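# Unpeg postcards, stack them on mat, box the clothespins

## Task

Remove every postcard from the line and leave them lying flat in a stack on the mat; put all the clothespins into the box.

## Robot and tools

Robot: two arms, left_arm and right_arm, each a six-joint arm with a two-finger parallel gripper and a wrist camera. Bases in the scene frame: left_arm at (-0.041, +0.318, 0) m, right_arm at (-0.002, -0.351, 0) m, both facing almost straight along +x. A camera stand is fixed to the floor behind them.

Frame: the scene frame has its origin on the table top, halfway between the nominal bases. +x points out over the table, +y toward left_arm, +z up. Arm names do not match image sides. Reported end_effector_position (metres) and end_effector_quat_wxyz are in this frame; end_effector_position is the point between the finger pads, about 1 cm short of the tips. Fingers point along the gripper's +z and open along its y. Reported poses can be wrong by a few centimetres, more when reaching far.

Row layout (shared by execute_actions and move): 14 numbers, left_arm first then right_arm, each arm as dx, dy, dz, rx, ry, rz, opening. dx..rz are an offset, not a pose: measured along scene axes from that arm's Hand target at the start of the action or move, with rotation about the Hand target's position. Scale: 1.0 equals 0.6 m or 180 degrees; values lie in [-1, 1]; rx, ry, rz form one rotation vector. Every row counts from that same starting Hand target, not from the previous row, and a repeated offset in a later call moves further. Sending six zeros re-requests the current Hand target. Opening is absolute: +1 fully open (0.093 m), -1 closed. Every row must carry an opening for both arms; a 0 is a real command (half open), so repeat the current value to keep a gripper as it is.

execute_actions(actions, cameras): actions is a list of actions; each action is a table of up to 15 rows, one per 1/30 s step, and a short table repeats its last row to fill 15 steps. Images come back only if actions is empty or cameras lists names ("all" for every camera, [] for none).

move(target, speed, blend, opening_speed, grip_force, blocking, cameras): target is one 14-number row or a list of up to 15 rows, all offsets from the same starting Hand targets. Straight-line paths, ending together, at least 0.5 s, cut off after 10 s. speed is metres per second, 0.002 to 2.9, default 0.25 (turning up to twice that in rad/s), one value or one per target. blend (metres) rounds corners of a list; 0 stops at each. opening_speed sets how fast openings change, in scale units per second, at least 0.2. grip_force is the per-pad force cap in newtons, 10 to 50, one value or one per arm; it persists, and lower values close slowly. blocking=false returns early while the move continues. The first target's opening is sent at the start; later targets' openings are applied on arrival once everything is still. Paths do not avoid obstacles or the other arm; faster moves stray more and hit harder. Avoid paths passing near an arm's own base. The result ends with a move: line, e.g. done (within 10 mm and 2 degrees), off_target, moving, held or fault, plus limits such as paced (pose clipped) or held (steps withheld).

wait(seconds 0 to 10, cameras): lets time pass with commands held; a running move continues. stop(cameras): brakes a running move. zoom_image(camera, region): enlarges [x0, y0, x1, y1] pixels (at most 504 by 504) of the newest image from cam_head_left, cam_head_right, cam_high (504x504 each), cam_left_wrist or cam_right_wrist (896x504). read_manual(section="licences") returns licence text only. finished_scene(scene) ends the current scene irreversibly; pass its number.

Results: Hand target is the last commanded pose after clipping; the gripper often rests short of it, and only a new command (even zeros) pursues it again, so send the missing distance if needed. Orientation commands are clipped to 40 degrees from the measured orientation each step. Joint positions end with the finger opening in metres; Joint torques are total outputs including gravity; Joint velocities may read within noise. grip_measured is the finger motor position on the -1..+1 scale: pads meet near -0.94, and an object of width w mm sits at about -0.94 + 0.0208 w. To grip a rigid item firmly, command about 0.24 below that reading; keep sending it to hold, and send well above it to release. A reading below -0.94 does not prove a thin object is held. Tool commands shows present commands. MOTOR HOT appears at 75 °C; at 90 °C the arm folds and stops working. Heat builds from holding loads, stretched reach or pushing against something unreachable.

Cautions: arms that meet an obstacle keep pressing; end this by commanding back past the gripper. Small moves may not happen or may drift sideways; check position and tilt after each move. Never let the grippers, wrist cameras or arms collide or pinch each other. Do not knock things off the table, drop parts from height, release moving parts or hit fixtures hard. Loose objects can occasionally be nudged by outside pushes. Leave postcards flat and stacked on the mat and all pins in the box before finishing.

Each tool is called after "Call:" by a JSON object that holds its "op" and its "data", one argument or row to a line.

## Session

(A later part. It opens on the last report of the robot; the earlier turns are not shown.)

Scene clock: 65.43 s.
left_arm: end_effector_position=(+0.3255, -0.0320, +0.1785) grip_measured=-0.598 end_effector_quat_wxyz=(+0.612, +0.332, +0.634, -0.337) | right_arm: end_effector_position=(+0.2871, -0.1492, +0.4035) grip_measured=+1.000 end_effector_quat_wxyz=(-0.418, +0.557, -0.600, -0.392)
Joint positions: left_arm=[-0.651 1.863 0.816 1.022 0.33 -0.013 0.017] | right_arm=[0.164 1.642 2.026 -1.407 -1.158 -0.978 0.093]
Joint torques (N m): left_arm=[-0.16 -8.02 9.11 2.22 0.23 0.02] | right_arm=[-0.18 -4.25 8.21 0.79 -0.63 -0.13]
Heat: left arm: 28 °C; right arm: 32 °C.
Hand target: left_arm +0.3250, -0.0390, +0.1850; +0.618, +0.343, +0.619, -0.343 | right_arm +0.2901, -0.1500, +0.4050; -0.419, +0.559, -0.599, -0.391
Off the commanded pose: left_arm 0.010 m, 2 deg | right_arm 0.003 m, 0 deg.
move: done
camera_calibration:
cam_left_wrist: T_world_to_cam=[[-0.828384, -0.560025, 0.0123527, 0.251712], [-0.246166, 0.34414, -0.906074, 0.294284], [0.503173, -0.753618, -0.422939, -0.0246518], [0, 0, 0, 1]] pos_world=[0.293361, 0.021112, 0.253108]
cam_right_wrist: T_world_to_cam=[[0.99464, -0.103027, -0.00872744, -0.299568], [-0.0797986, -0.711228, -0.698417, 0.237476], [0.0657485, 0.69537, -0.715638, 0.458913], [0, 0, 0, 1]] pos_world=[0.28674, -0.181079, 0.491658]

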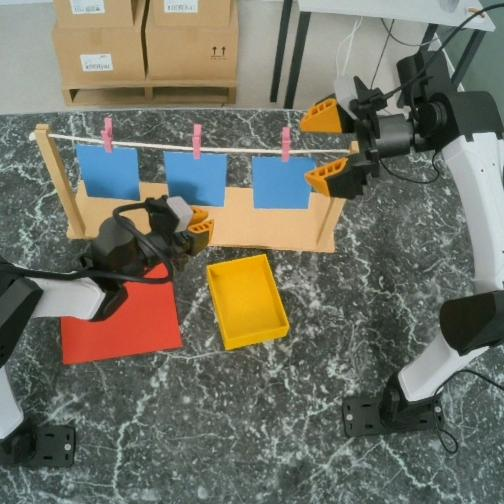

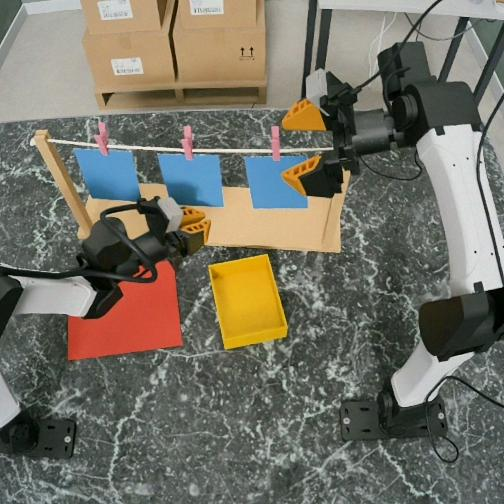

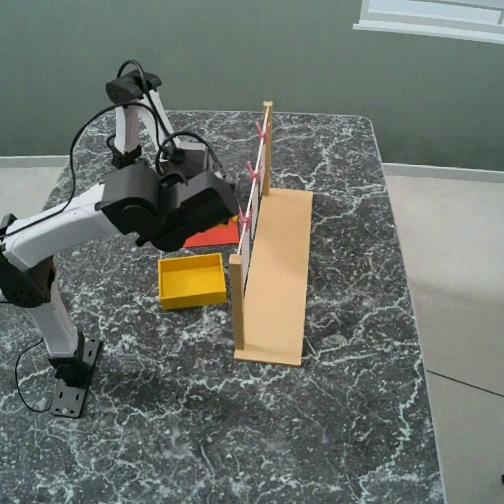

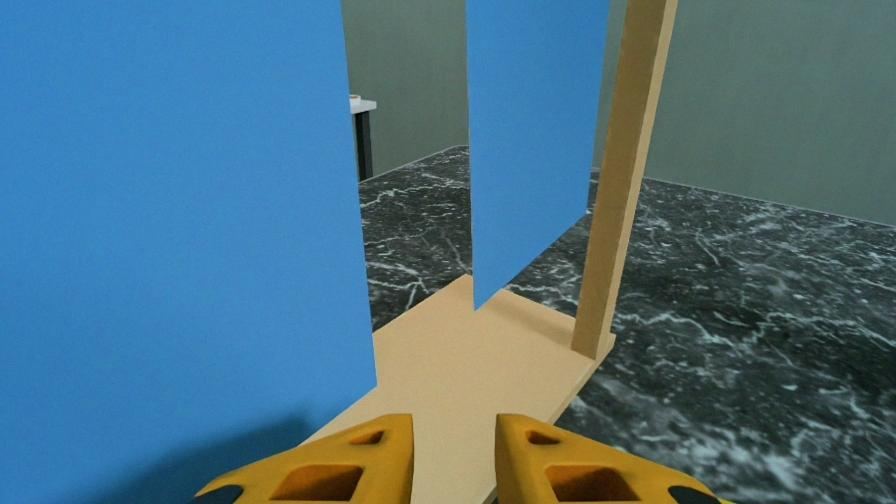

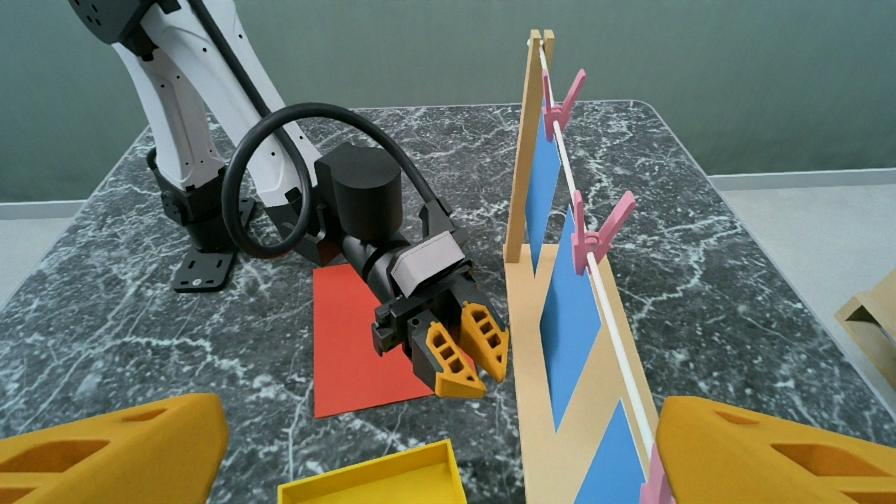

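Call:
{"op": "move", "data": {
  "target": [0.0322,-0.092,-0.0142,-0.0065,-0.0043,0.0167,-0.69,0.1457,0.0083,-0.0217,0,0,0,1],
  "speed": 0.15,
  "cameras": ["all"]
}}

Scene clock: 72.17 s.
left_arm: end_effector_position=(+0.3409, -0.0901, +0.1734) grip_measured=-0.688 end_effector_quat_wxyz=(+0.627, +0.323, +0.626, -0.333) | right_arm: end_effector_position=(+0.3740, -0.1434, +0.3936) grip_measured=+1.000 end_effector_quat_wxyz=(-0.420, +0.559, -0.600, -0.388)
Joint positions: left_arm=[-0.753 2.042 1.021 1.03 0.207 -0.013 0.012] | right_arm=[0.144 2.066 2.568 -1.557 -1.163 -1.022 0.093]
Joint torques (N m): left_arm=[0.01 -9.48 9.31 2.19 -0.11 -0.05] | right_arm=[-0.36 -6.72 7.5 0.8 -0.73 -0.15]
Heat: left arm: 28 °C; right arm: 32 °C.
Hand target: left_arm +0.3445, -0.0941, +0.1765; +0.635, +0.322, +0.620, -0.331 | right_arm +0.3775, -0.1450, +0.3920; -0.419, +0.559, -0.599, -0.392
Off the commanded pose: left_arm 0.006 m, 1 deg | right_arm 0.004 m, 0 deg.
move: done
camera_calibration:
cam_left_wrist: T_world_to_cam=[[-0.816392, -0.577492, 0.00273966, 0.227988], [-0.229222, 0.319687, -0.919379, 0.307837], [0.530058, -0.751202, -0.393364, -0.0924185], [0, 0, 0, 1]] pos_world=[0.305678, -0.0361754, 0.24604]
cam_right_wrist: T_world_to_cam=[[0.994424, -0.105453, -0.000729039, -0.38887], [-0.0761997, -0.713749, -0.696244, 0.239007], [0.0729009, 0.692417, -0.717805, 0.439858], [0, 0, 0, 1]] pos_world=[0.372848, -0.174982, 0.481856]

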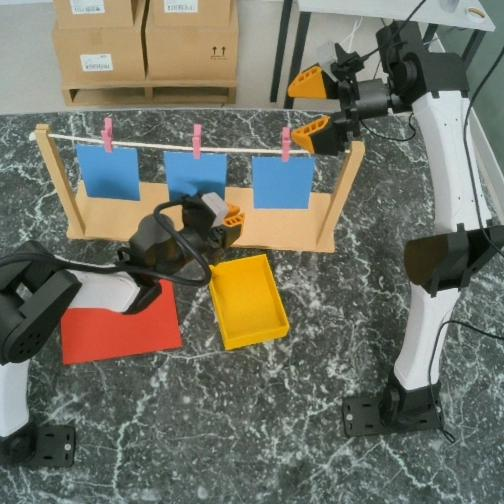

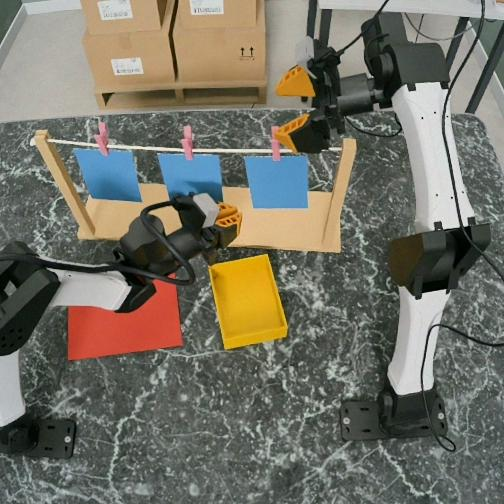

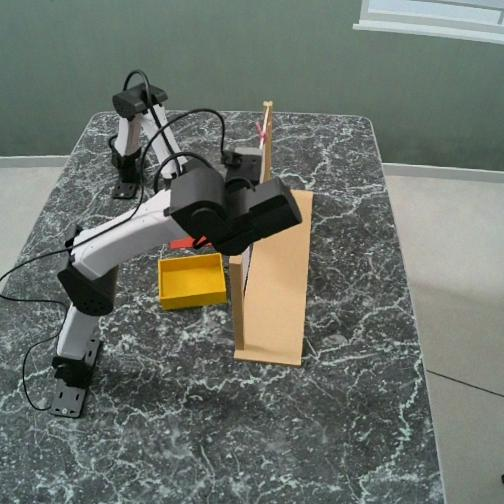

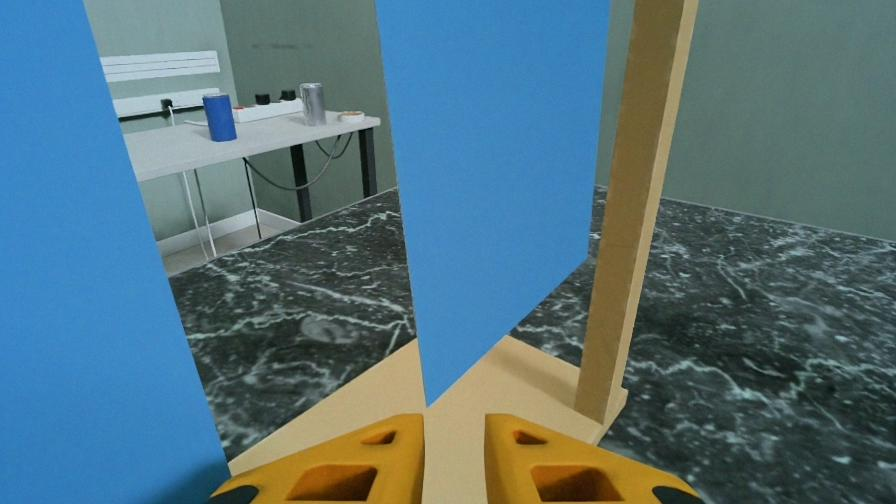

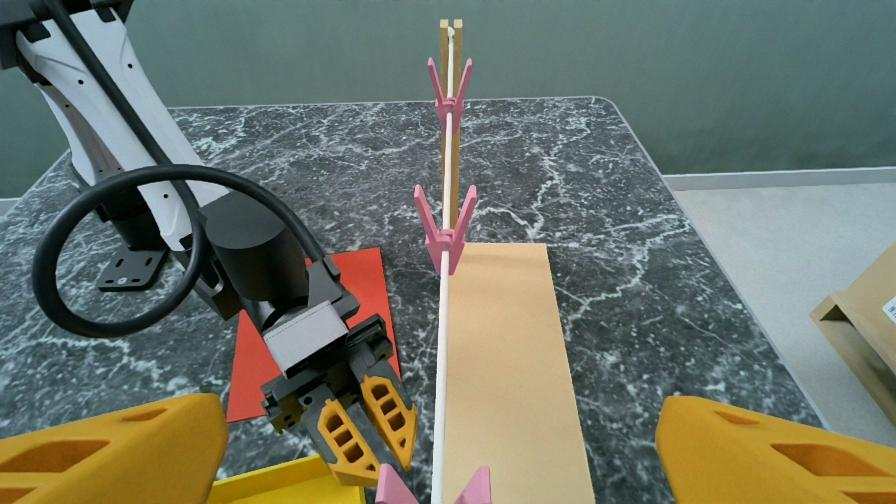

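Call:
{"op": "execute_actions", "data": {
  "actions": [],
  "cameras": ["cam_left_wrist", "cam_right_wrist"]
}}

Scene clock: 73.43 s.
left_arm: end_effector_position=(+0.3409, -0.0901, +0.1734) grip_measured=-0.688 end_effector_quat_wxyz=(+0.627, +0.323, +0.626, -0.333) | right_arm: end_effector_position=(+0.3740, -0.1434, +0.3935) grip_measured=+1.000 end_effector_quat_wxyz=(-0.420, +0.559, -0.600, -0.388)
Joint positions: left_arm=[-0.753 2.042 1.021 1.03 0.207 -0.013 0.012] | right_arm=[0.144 2.066 2.568 -1.558 -1.163 -1.022 0.093]
Joint velocities: within noise
Joint torques (N m): left_arm=[-0.01 -9.46 9.33 2.18 -0.11 -0.05] | right_arm=[-0.17 -6.61 7.53 0.8 -0.7 -0.13]
Heat: left arm: 29 °C; right arm: 32 °C.
Hand target: left_arm +0.3445, -0.0941, +0.1765; +0.635, +0.322, +0.620, -0.331 | right_arm +0.3775, -0.1450, +0.3920; -0.419, +0.559, -0.599, -0.391
Tool commands: left_gripper/opening=-0.69 right_gripper/opening=+1.0
Off the commanded pose: left_arm 0.006 m, 1 deg | right_arm 0.004 m, 0 deg.
camera_calibration:
cam_left_wrist: T_world_to_cam=[[-0.816392, -0.577492, 0.00273966, 0.227988], [-0.229222, 0.319687, -0.919379, 0.307837], [0.530058, -0.751202, -0.393364, -0.0924185], [0, 0, 0, 1]] pos_world=[0.305678, -0.0361754, 0.24604]
cam_right_wrist: T_world_to_cam=[[0.994439, -0.105307, -0.000721487, -0.388853], [-0.0760953, -0.713814, -0.696189, 0.23893], [0.0727988, 0.692373, -0.717858, 0.439914], [0, 0, 0, 1]] pos_world=[0.372847, -0.174982, 0.481856]
Images, in order (width x height): cam_left_wrist 896x504, cam_right_wrist 896x504.

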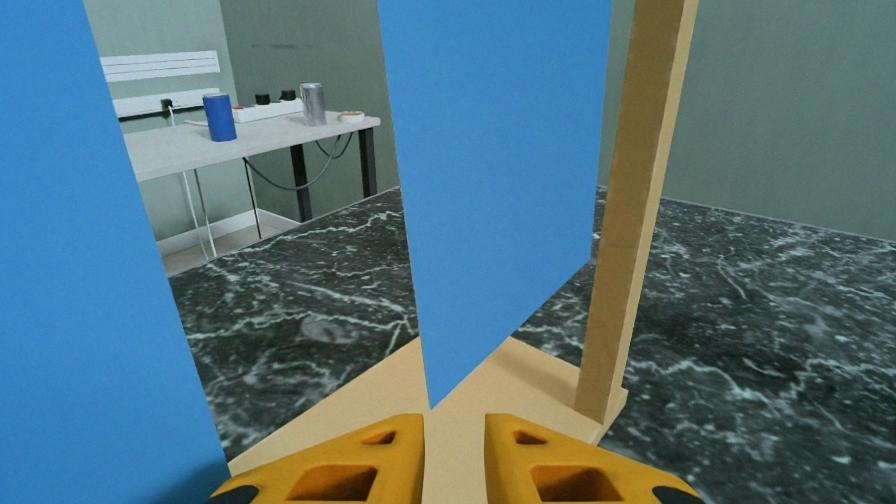

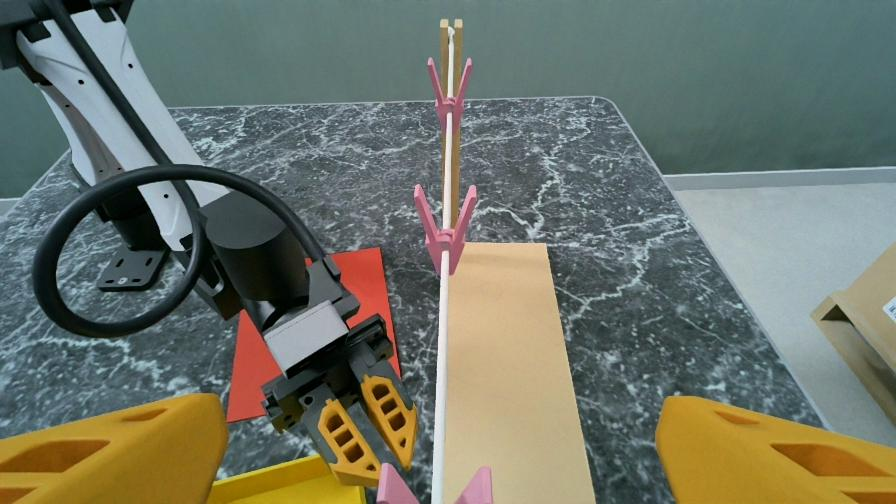

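Call:
{"op": "move", "data": {
  "target": [0.0428, -0.0408, -0.0042, 0, 0, 0, -0.65, -0.0033, 0.0098, -0.0725, 0, 0, 0, 1],
  "speed": 0.12,
  "cameras": ["cam_left_wrist", "cam_right_wrist"]
}}

Scene clock: 83.67 s.
left_arm: end_effector_position=(+0.3668, -0.1145, +0.1749) grip_measured=-0.652 end_effector_quat_wxyz=(+0.632, +0.321, +0.621, -0.334) | right_arm: end_effector_position=(+0.3845, -0.1420, +0.3327) grip_measured=+1.000 end_effector_quat_wxyz=(+0.402, -0.548, +0.614, +0.402)
Joint positions: left_arm=[-0.753 2.148 1.193 0.978 0.207 -0.013 0.014] | right_arm=[0.144 1.944 2.107 -1.267 -1.163 -1.014 0.093]
Joint torques (N m): left_arm=[-0.02 -10.48 9.69 2.05 -0.09 -0.05] | right_arm=[0.95 -11.96 5.81 1.07 -0.64 -0.08]
Heat: left arm: 29 °C; right arm: 32 °C.
Hand target: left_arm +0.3701, -0.1186, +0.1741; +0.635, +0.322, +0.620, -0.331 | right_arm +0.3755, -0.1391, +0.3486; +0.419, -0.559, +0.599, +0.391
Off the commanded pose: left_arm 0.005 m, 1 deg | right_arm 0.018 m, 3 deg.
move: off_target (right_arm)
camera_calibration:
cam_left_wrist: T_world_to_cam=[[-0.816193, -0.57778, -0.0000360638, 0.235447], [-0.219868, 0.310651, -0.924745, 0.319436], [0.53431, -0.754762, -0.380587, -0.127949], [0, 0, 0, 1]] pos_world=[0.330768, -0.0597675, 0.24671]
cam_right_wrist: T_world_to_cam=[[0.992571, -0.108378, -0.0552909, -0.380838], [-0.116592, -0.717382, -0.686854, 0.210316], [0.0347756, 0.688198, -0.724689, 0.410766], [0, 0, 0, 1]] pos_world=[0.388245, -0.173086, 0.421077]
Images, in order (width x height): cam_left_wrist 896x504, cam_right_wrist 896x504.

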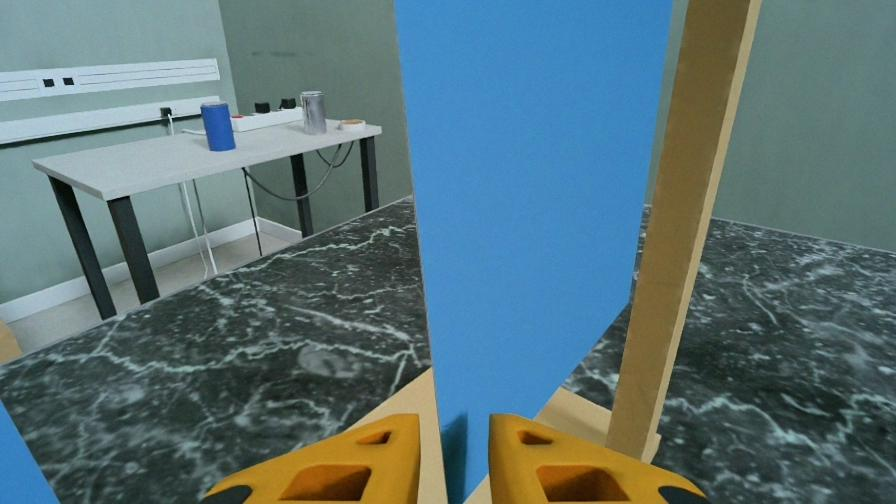

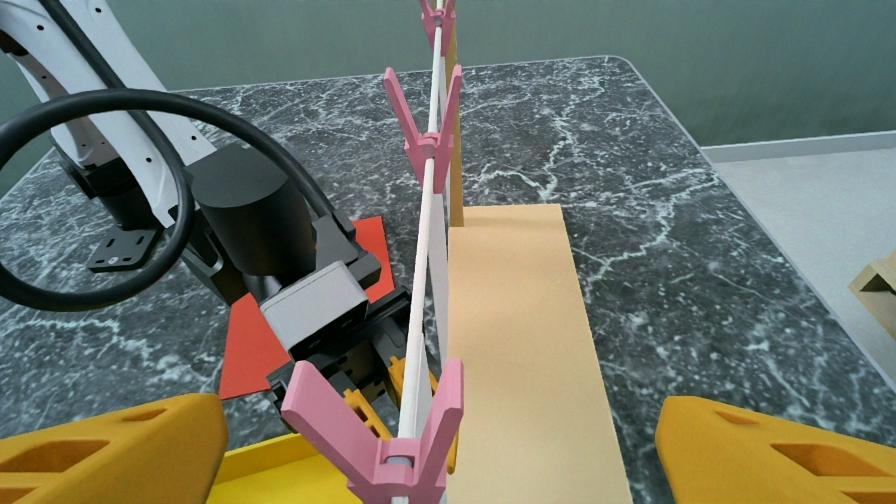

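Call:
{"op": "zoom_image", "data": {
  "camera": "cam_right_wrist",
  "region": [196, 320, 696, 504]
}}

Scaled by 1.008 from the camera's 896x504 image, which has a finer 1280x720 frame.

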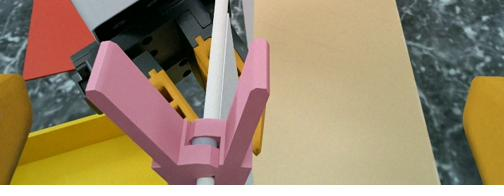

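Call:
{"op": "move", "data": {
  "target": [0, 0, 0, 0, 0, 0, -0.65, -0.0203, 0.0127, 0.0102, 0, 0, 0, 1],
  "speed": 0.08,
  "cameras": ["cam_right_wrist"]
}}

Scene clock: 89.93 s.
left_arm: end_effector_position=(+0.3668, -0.1145, +0.1749) grip_measured=-0.652 end_effector_quat_wxyz=(+0.632, +0.321, +0.621, -0.334) | right_arm: end_effector_position=(+0.3707, -0.1323, +0.3410) grip_measured=+1.000 end_effector_quat_wxyz=(+0.403, -0.550, +0.610, +0.404)
Joint positions: left_arm=[-0.753 2.148 1.193 0.978 0.207 -0.013 0.014] | right_arm=[0.174 1.885 2.051 -1.216 -1.156 -0.958 0.093]
Joint torques (N m): left_arm=[-0.01 -10.51 9.68 2.04 -0.1 -0.05] | right_arm=[0.68 -11.25 5.89 1.11 -0.56 -0.08]
Heat: left arm: 32 °C; right arm: 31 °C.
Hand target: left_arm +0.3701, -0.1186, +0.1741; +0.635, +0.322, +0.620, -0.331 | right_arm +0.3633, -0.1314, +0.3547; +0.419, -0.559, +0.599, +0.391
Off the commanded pose: left_arm 0.005 m, 1 deg | right_arm 0.016 m, 3 deg.
move: off_target (right_arm)
camera_calibration:
cam_right_wrist: T_world_to_cam=[[0.993386, -0.101521, -0.0536521, -0.365436], [-0.110371, -0.715302, -0.690044, 0.220465], [0.0316767, 0.691402, -0.721776, 0.411161], [0, 0, 0, 1]] pos_world=[0.374328, -0.163678, 0.429291]
Images, in order (width x height): cam_right_wrist 896x504.

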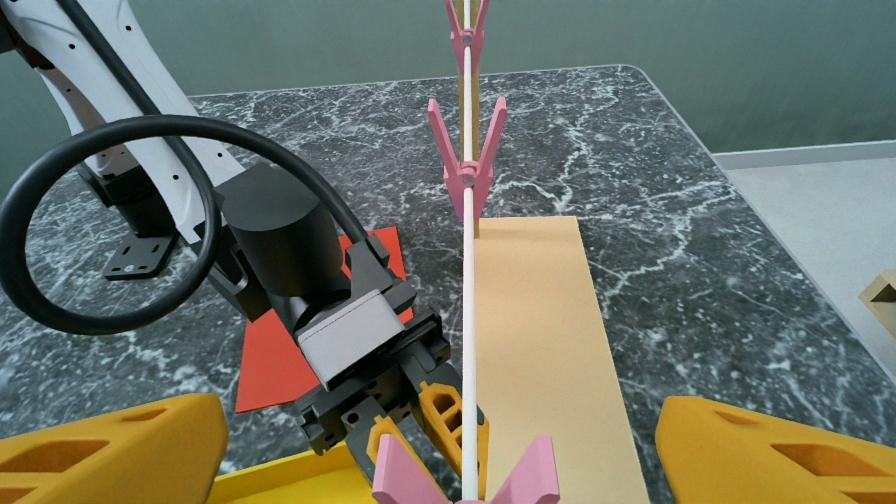

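Call:
{"op": "move", "data": {
  "target": [0, 0, 0, 0, 0, 0, -0.65, 0.0075, -0.0008, -0.0085, 0, 0, 0, 1],
  "speed": 0.08,
  "cameras": ["cam_right_wrist"]
}}

Scene clock: 91.43 s.
left_arm: end_effector_position=(+0.3668, -0.1145, +0.1749) grip_measured=-0.652 end_effector_quat_wxyz=(+0.632, +0.321, +0.621, -0.334) | right_arm: end_effector_position=(+0.3720, -0.1321, +0.3400) grip_measured=+1.000 end_effector_quat_wxyz=(+0.405, -0.551, +0.609, +0.402)
Joint positions: left_arm=[-0.753 2.148 1.193 0.978 0.207 -0.013 0.014] | right_arm=[0.174 1.885 2.044 -1.204 -1.156 -0.958 0.093]
Joint torques (N m): left_arm=[-0.03 -10.5 9.68 2.04 -0.09 -0.04] | right_arm=[0.46 -10.47 6 1.16 -0.57 -0.09]
Heat: left arm: 32 °C; right arm: 31 °C.
Hand target: left_arm +0.3701, -0.1186, +0.1741; +0.635, +0.322, +0.620, -0.331 | right_arm +0.3677, -0.1319, +0.3497; +0.419, -0.559, +0.599, +0.391
Off the commanded pose: left_arm 0.005 m, 1 deg | right_arm 0.010 m, 3 deg.
move: off_target (right_arm)
camera_calibration:
cam_right_wrist: T_world_to_cam=[[0.993659, -0.101649, -0.0480623, -0.368892], [-0.10654, -0.714556, -0.691418, 0.219226], [0.0359387, 0.692155, -0.720854, 0.408478], [0, 0, 0, 1]] pos_world=[0.375229, -0.163578, 0.4283]
Images, in order (width x height): cam_right_wrist 896x504.

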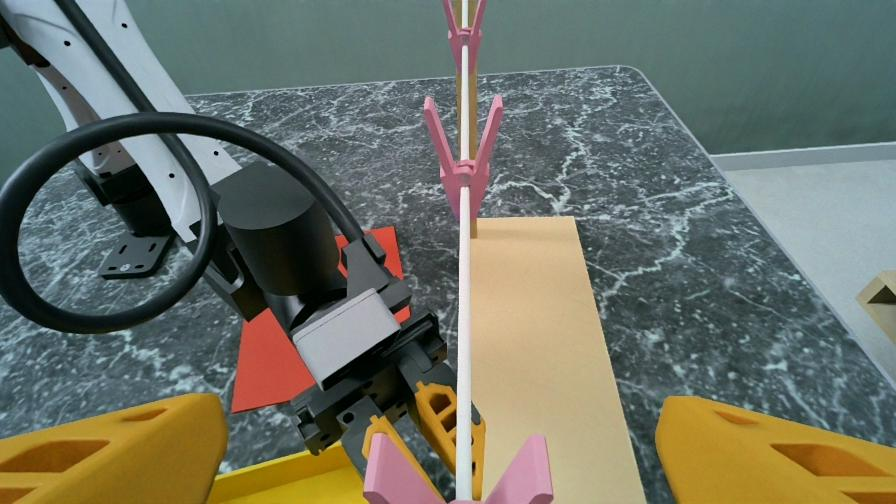

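Call:
{"op": "move", "data": {
  "target": [0.0171, -0.0247, -0.002, 0, 0, 0, -0.65, 0.0055, 0, -0.0067, 0, 0, 0, 1],
  "speed": 0.06,
  "cameras": ["cam_head_left", "cam_head_right", "cam_left_wrist", "cam_right_wrist"]
}}

Scene clock: 96.30 s.
left_arm: end_effector_position=(+0.3781, -0.1283, +0.1745) grip_measured=-0.652 end_effector_quat_wxyz=(+0.633, +0.321, +0.621, -0.334) | right_arm: end_effector_position=(+0.3734, -0.1319, +0.3389) grip_measured=+1.000 end_effector_quat_wxyz=(+0.407, -0.552, +0.608, +0.401)
Joint positions: left_arm=[-0.759 2.201 1.284 0.942 0.199 -0.013 0.014] | right_arm=[0.174 1.885 2.038 -1.192 -1.156 -0.958 0.093]
Joint torques (N m): left_arm=[-0.25 -10.99 9.85 2.06 -0.1 -0.04] | right_arm=[0.32 -9.81 5.94 1.16 -0.57 -0.08]
Heat: left arm: 33 °C; right arm: 31 °C.
Hand target: left_arm +0.3804, -0.1334, +0.1730; +0.635, +0.322, +0.619, -0.331 | right_arm +0.3711, -0.1319, +0.3456; +0.419, -0.559, +0.599, +0.391
Off the commanded pose: left_arm 0.006 m, 0 deg | right_arm 0.007 m, 2 deg.
move: done
camera_calibration:
cam_left_wrist: T_world_to_cam=[[-0.81528, -0.579067, -0.0000487801, 0.236149], [-0.219692, 0.309386, -0.925211, 0.325711], [0.535775, -0.754295, -0.379452, -0.145359], [0, 0, 0, 1]] pos_world=[0.341963, -0.0736673, 0.246207]
cam_right_wrist: T_world_to_cam=[[0.993918, -0.101578, -0.0425315, -0.372183], [-0.102601, -0.713891, -0.692699, 0.217734], [0.0400003, 0.69285, -0.719972, 0.40573], [0, 0, 0, 1]] pos_world=[0.37603, -0.163478, 0.427109]
Images, in order (width x height): cam_head_left 504x504, cam_head_right 504x504, cam_left_wrist 896x504, cam_right_wrist 896x504.

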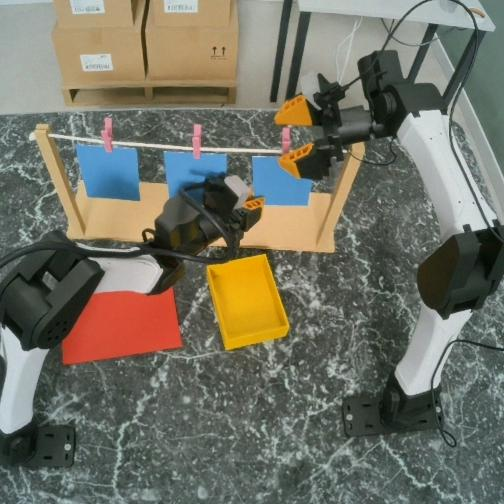

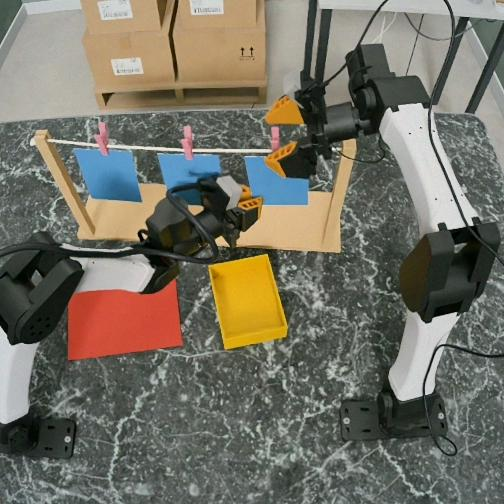

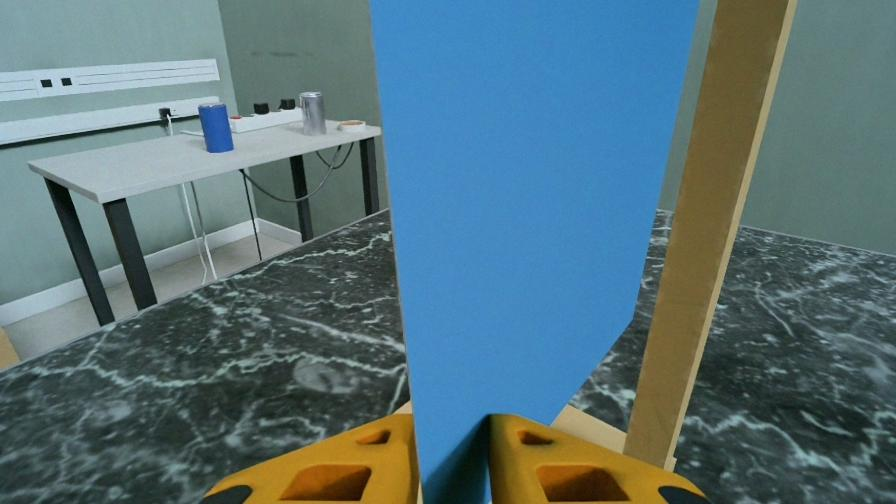

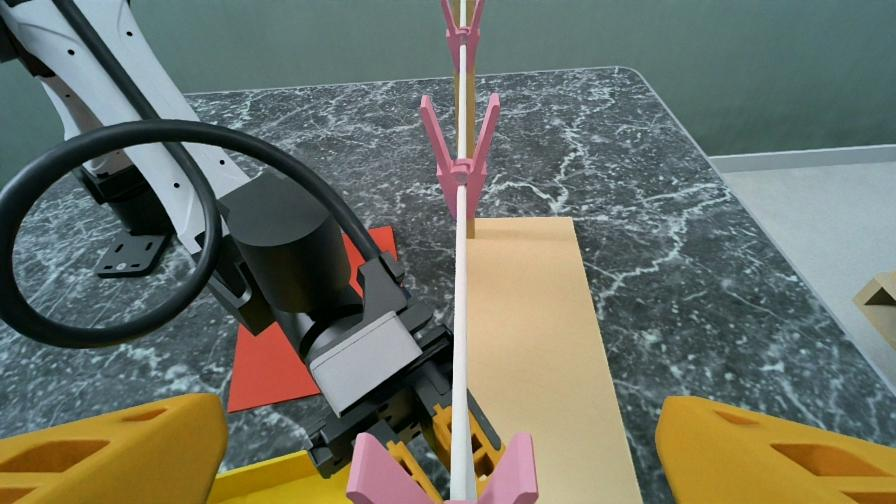

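Call:
{"op": "zoom_image", "data": {
  "camera": "cam_left_wrist",
  "region": [340, 360, 540, 504]
}}

Call:
{"op": "zoom_image", "data": {
  "camera": "cam_head_right",
  "region": [200, 120, 340, 240]
}}

Call:
{"op": "zoom_image", "data": {
  "camera": "cam_head_left",
  "region": [200, 120, 340, 240]
}}

Scaled by 2.520 from the camera's 896x504 image, which has a finer 1280x720 frame.

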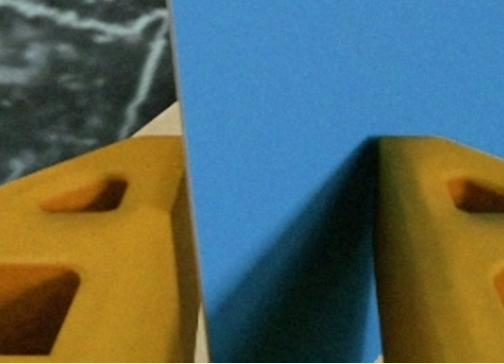

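Scaled by 3.600 from the camera's 504x504 image, which has a finer 720x720 frame.

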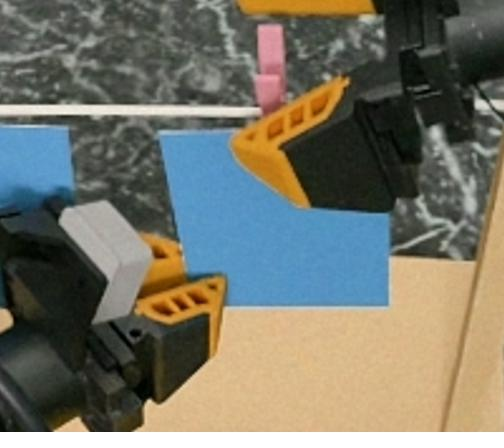

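Scaled by 3.600 from the camera's 504x504 image, which has a finer 720x720 frame.

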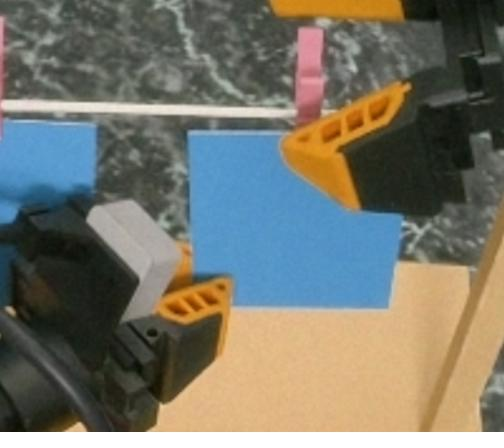

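Call:
{"op": "move", "data": {
  "target": [0, 0, 0, 0, 0, 0, -0.76, 0, 0, 0, 0, 0, 0, -0.12],
  "speed": 0.06,
  "grip_force": [10, 50],
  "opening_speed": 0.9,
  "cameras": ["cam_left_wrist", "cam_right_wrist"]
}}

Scene clock: 102.43 s.
left_arm: end_effector_position=(+0.3781, -0.1283, +0.1743) grip_measured=-0.757 end_effector_quat_wxyz=(+0.633, +0.321, +0.621, -0.334) | right_arm: end_effector_position=(+0.3735, -0.1319, +0.3389) grip_measured=-0.118 end_effector_quat_wxyz=(-0.407, +0.552, -0.608, -0.401)
Joint positions: left_arm=[-0.759 2.201 1.284 0.941 0.199 -0.013 0.009] | right_arm=[0.174 1.885 2.038 -1.191 -1.156 -0.958 0.04]
Joint torques (N m): left_arm=[-0.27 -10.99 9.84 2.05 -0.11 -0.04] | right_arm=[0.31 -9.84 5.9 1.12 -0.57 -0.11]
Heat: left arm: 33 °C; right arm: 31 °C.
Hand target: left_arm +0.3804, -0.1334, +0.1730; +0.635, +0.322, +0.619, -0.331 | right_arm +0.3710, -0.1319, +0.3456; +0.419, -0.559, +0.599, +0.391
Off the commanded pose: left_arm 0.006 m, 0 deg | right_arm 0.007 m, 2 deg.
grip_force (N): 10, 50
move: done
camera_calibration:
cam_left_wrist: T_world_to_cam=[[-0.815321, -0.579009, 0.00011063, 0.236129], [-0.220205, 0.309901, -0.924917, 0.325669], [0.535501, -0.754128, -0.38017, -0.145152], [0, 0, 0, 1]] pos_world=[0.341964, -0.0736677, 0.246008]
cam_right_wrist: T_world_to_cam=[[0.993948, -0.10157, -0.0418408, -0.372484], [-0.102109, -0.713803, -0.692863, 0.217703], [0.0405077, 0.692942, -0.719854, 0.405577], [0, 0, 0, 1]] pos_world=[0.37603, -0.163477, 0.42721]
Images, in order (width x height): cam_left_wrist 896x504, cam_right_wrist 896x504.

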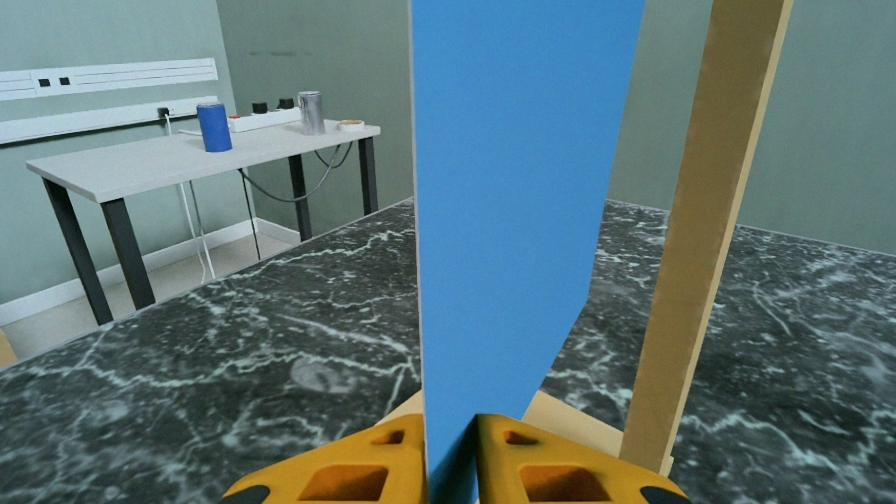

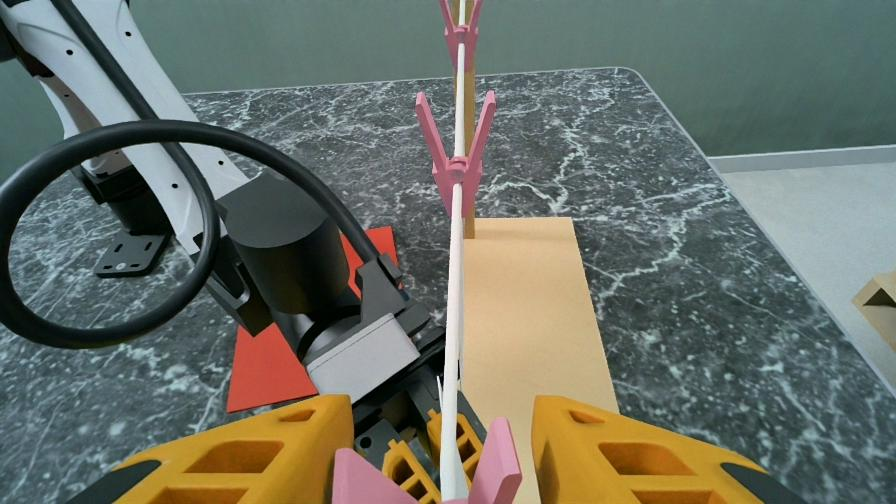

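Call:
{"op": "zoom_image", "data": {
  "camera": "cam_right_wrist",
  "region": [316, 354, 566, 504]
}}

Call:
{"op": "zoom_image", "data": {
  "camera": "cam_left_wrist",
  "region": [340, 360, 540, 504]
}}

Scaled by 2.016 from the camera's 896x504 image, which has a finer 1280x720 frame.

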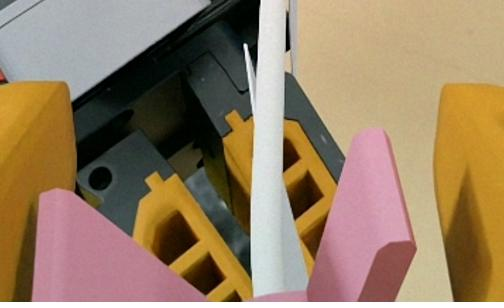

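Scaled by 2.520 from the camera's 896x504 image, which has a finer 1280x720 frame.

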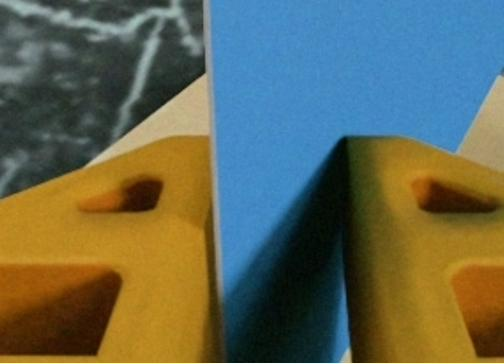

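Call:
{"op": "zoom_image", "data": {
  "camera": "cam_right_wrist",
  "region": [396, 70, 516, 250]
}}

Scaled by 2.800 from the camera's 896x504 image, which has a finer 1280x720 frame.

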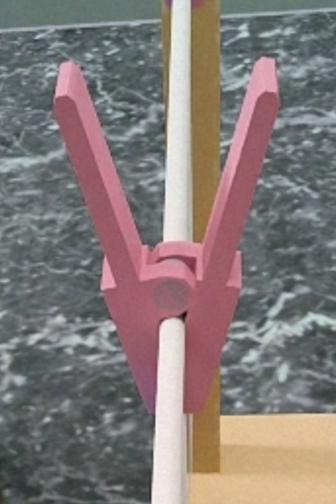

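Call:
{"op": "move", "data": {
  "target": [-0.0873, 0.0007, 0.0083, -0.0301, 0.0842, -0.1114, -0.73, 0, 0, 0, 0, 0, 0, 0.8],
  "speed": 0.05,
  "grip_force": [10, 50],
  "cameras": ["cam_left_wrist", "cam_right_wrist", "cam_head_right"]
}}

Scene clock: 127.37 s.
left_arm: end_effector_position=(+0.3313, -0.1375, +0.1580) grip_measured=-0.732 end_effector_quat_wxyz=(+0.483, +0.343, +0.632, -0.499) | right_arm: end_effector_position=(+0.3735, -0.1319, +0.3389) grip_measured=+0.798 end_effector_quat_wxyz=(-0.407, +0.552, -0.608, -0.401)
Joint positions: left_arm=[-0.728 2.186 1.246 0.9 0.567 -0.282 0.01] | right_arm=[0.174 1.885 2.038 -1.191 -1.156 -0.958 0.083]
Joint torques (N m): left_arm=[0.8 -15.6 6.15 2.13 0.15 -0.07] | right_arm=[0.34 -9.87 5.91 1.13 -0.57 -0.12]
Heat: left arm: 36 °C; right arm: 32 °C.
Hand target: left_arm +0.3281, -0.1330, +0.1780; +0.495, +0.348, +0.616, -0.504 | right_arm +0.3710, -0.1319, +0.3456; +0.419, -0.559, +0.599, +0.391
Off the commanded pose: left_arm 0.021 m, 2 deg | right_arm 0.007 m, 2 deg.
grip_force (N): 10, 50
move: off_target (left_arm)
camera_calibration:
cam_left_wrist: T_world_to_cam=[[-0.916584, -0.274611, 0.290624, 0.222131], [-0.375684, 0.342655, -0.861075, 0.349083], [0.136877, -0.89843, -0.417239, -0.0151186], [0, 0, 0, 1]] pos_world=[0.336816, -0.0721982, 0.229722]
cam_right_wrist: T_world_to_cam=[[0.993948, -0.10157, -0.0418408, -0.372484], [-0.102109, -0.713803, -0.692863, 0.217703], [0.0405077, 0.692942, -0.719854, 0.405577], [0, 0, 0, 1]] pos_world=[0.37603, -0.163477, 0.42721]
Images, in order (width x height): cam_head_right 504x504, cam_left_wrist 896x504, cam_right_wrist 896x504.

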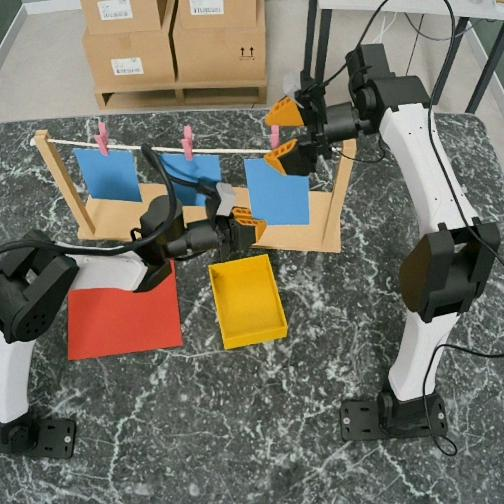

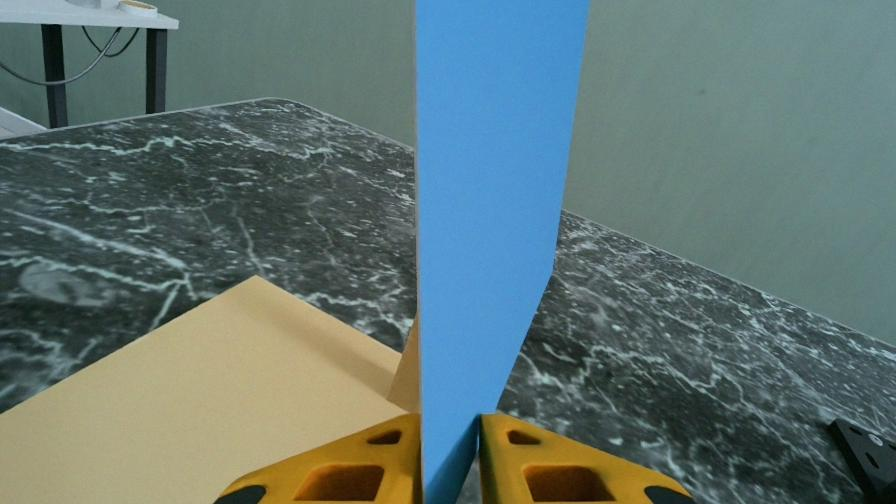

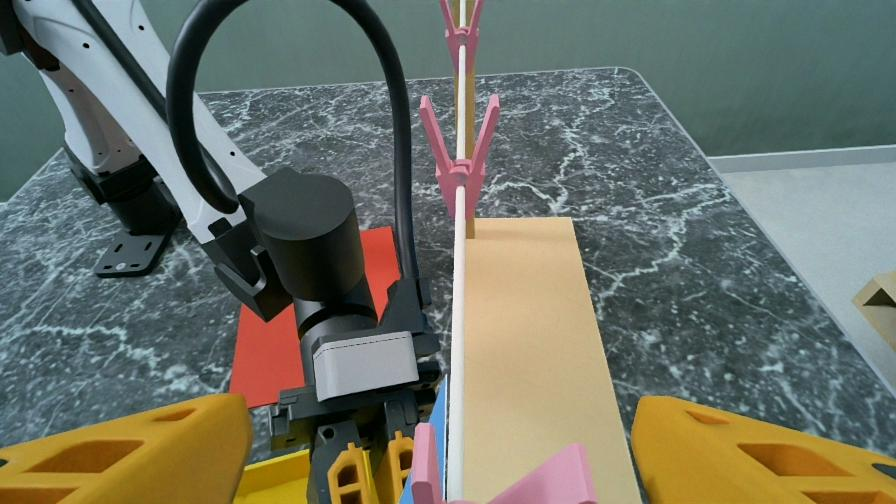

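Call:
{"op": "zoom_image", "data": {
  "camera": "cam_left_wrist",
  "region": [340, 340, 560, 504]
}}

Call:
{"op": "zoom_image", "data": {
  "camera": "cam_head_right",
  "region": [200, 110, 340, 250]
}}

Call:
{"op": "zoom_image", "data": {
  "camera": "cam_right_wrist",
  "region": [250, 330, 650, 504]
}}

Scaled by 2.291 from the camera's 896x504 image, which has a finer 1280x720 frame.

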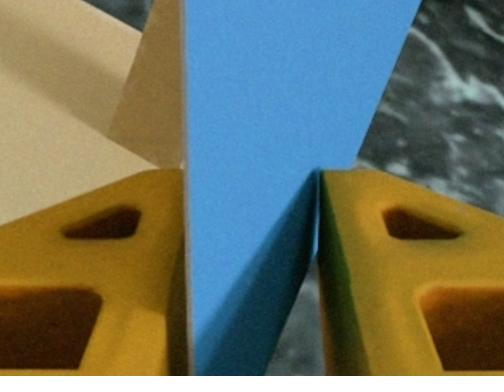

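Scaled by 3.600 from the camera's 504x504 image, which has a finer 720x720 frame.

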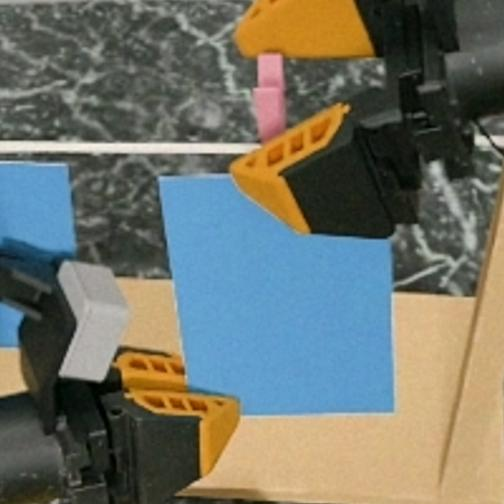

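Scaled by 1.260 from the camera's 896x504 image, which has a finer 1280x720 frame.

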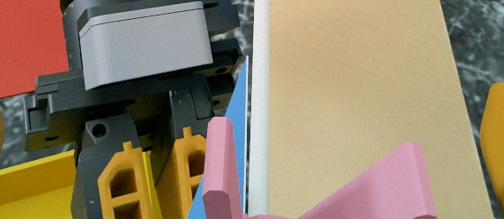

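Call:
{"op": "move", "data": {
  "target": [-0.005, 0.003, 0.0167, 0, 0, -0.02, -0.73, 0, 0, 0, 0, 0, 0, 0.8],
  "speed": 0.05,
  "cameras": ["cam_left_wrist"]
}}

Scene clock: 132.20 s.
left_arm: end_effector_position=(+0.3257, -0.1330, +0.1603) grip_measured=-0.732 end_effector_quat_wxyz=(+0.460, +0.361, +0.627, -0.514) | right_arm: end_effector_position=(+0.3735, -0.1319, +0.3389) grip_measured=+0.798 end_effector_quat_wxyz=(-0.407, +0.552, -0.608, -0.401)
Joint positions: left_arm=[-0.708 2.169 1.246 0.864 0.649 -0.283 0.01] | right_arm=[0.174 1.885 2.038 -1.191 -1.156 -0.958 0.083]
Joint torques (N m): left_arm=[0.69 -15.5 8.34 2.06 0.15 -0.06] | right_arm=[0.35 -9.8 6.01 1.15 -0.58 -0.12]
Heat: left arm: 40 °C; right arm: 32 °C.
Hand target: left_arm +0.3250, -0.1313, +0.1879; +0.479, +0.368, +0.605, -0.519 | right_arm +0.3710, -0.1319, +0.3456; +0.419, -0.559, +0.599, +0.391
Off the commanded pose: left_arm 0.028 m, 3 deg | right_arm 0.007 m, 2 deg.
grip_force (N): 10, 50
move: off_target (left_arm)
camera_calibration:
cam_left_wrist: T_world_to_cam=[[-0.927047, -0.219412, 0.304043, 0.226142], [-0.367749, 0.373973, -0.851414, 0.34748], [0.0731063, -0.901112, -0.427379, 0.0127283], [0, 0, 0, 1]] pos_world=[0.336499, -0.0688602, 0.232532]
Images, in order (width x height): cam_left_wrist 896x504.

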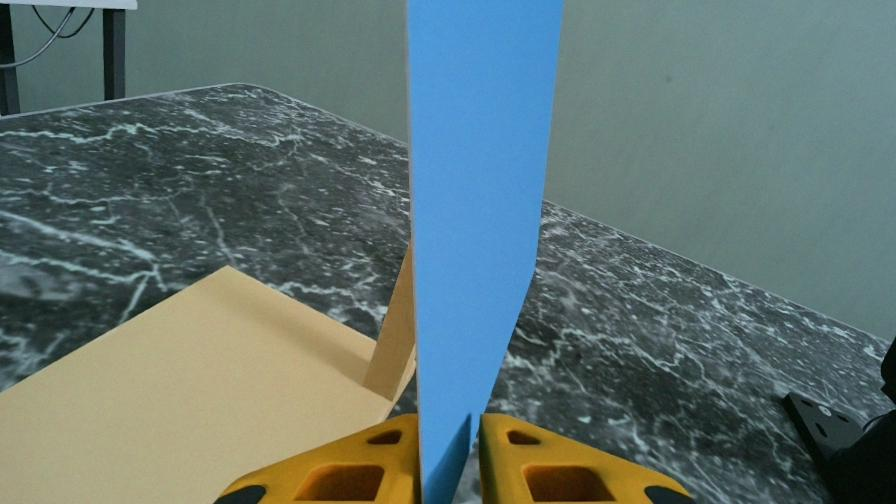

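Call:
{"op": "move", "data": {
  "target": [0.006, 0, 0.0267, 0, 0, 0, -0.73, 0, 0, 0, 0, 0, 0, 0.8],
  "speed": 0.05
}}

Scene clock: 134.90 s.
left_arm: end_effector_position=(+0.3262, -0.1322, +0.1752) grip_measured=-0.732 end_effector_quat_wxyz=(+0.458, +0.363, +0.626, -0.517) | right_arm: end_effector_position=(+0.3735, -0.1319, +0.3389) grip_measured=+0.798 end_effector_quat_wxyz=(-0.407, +0.552, -0.608, -0.401)
Joint positions: left_arm=[-0.704 2.137 1.265 0.813 0.662 -0.284 0.01] | right_arm=[0.174 1.885 2.038 -1.191 -1.156 -0.958 0.083]
Joint torques (N m): left_arm=[0.84 -15.05 9.74 1.97 0.08 -0.02] | right_arm=[0.38 -9.76 5.93 1.14 -0.59 -0.1]
Heat: left arm: 41 °C; right arm: 32 °C.
Hand target: left_arm +0.3286, -0.1312, +0.2039; +0.479, +0.368, +0.605, -0.519 | right_arm +0.3710, -0.1319, +0.3456; +0.419, -0.559, +0.599, +0.391
Off the commanded pose: left_arm 0.029 m, 3 deg | right_arm 0.007 m, 2 deg.
grip_force (N): 10, 50
move: off_target (left_arm)


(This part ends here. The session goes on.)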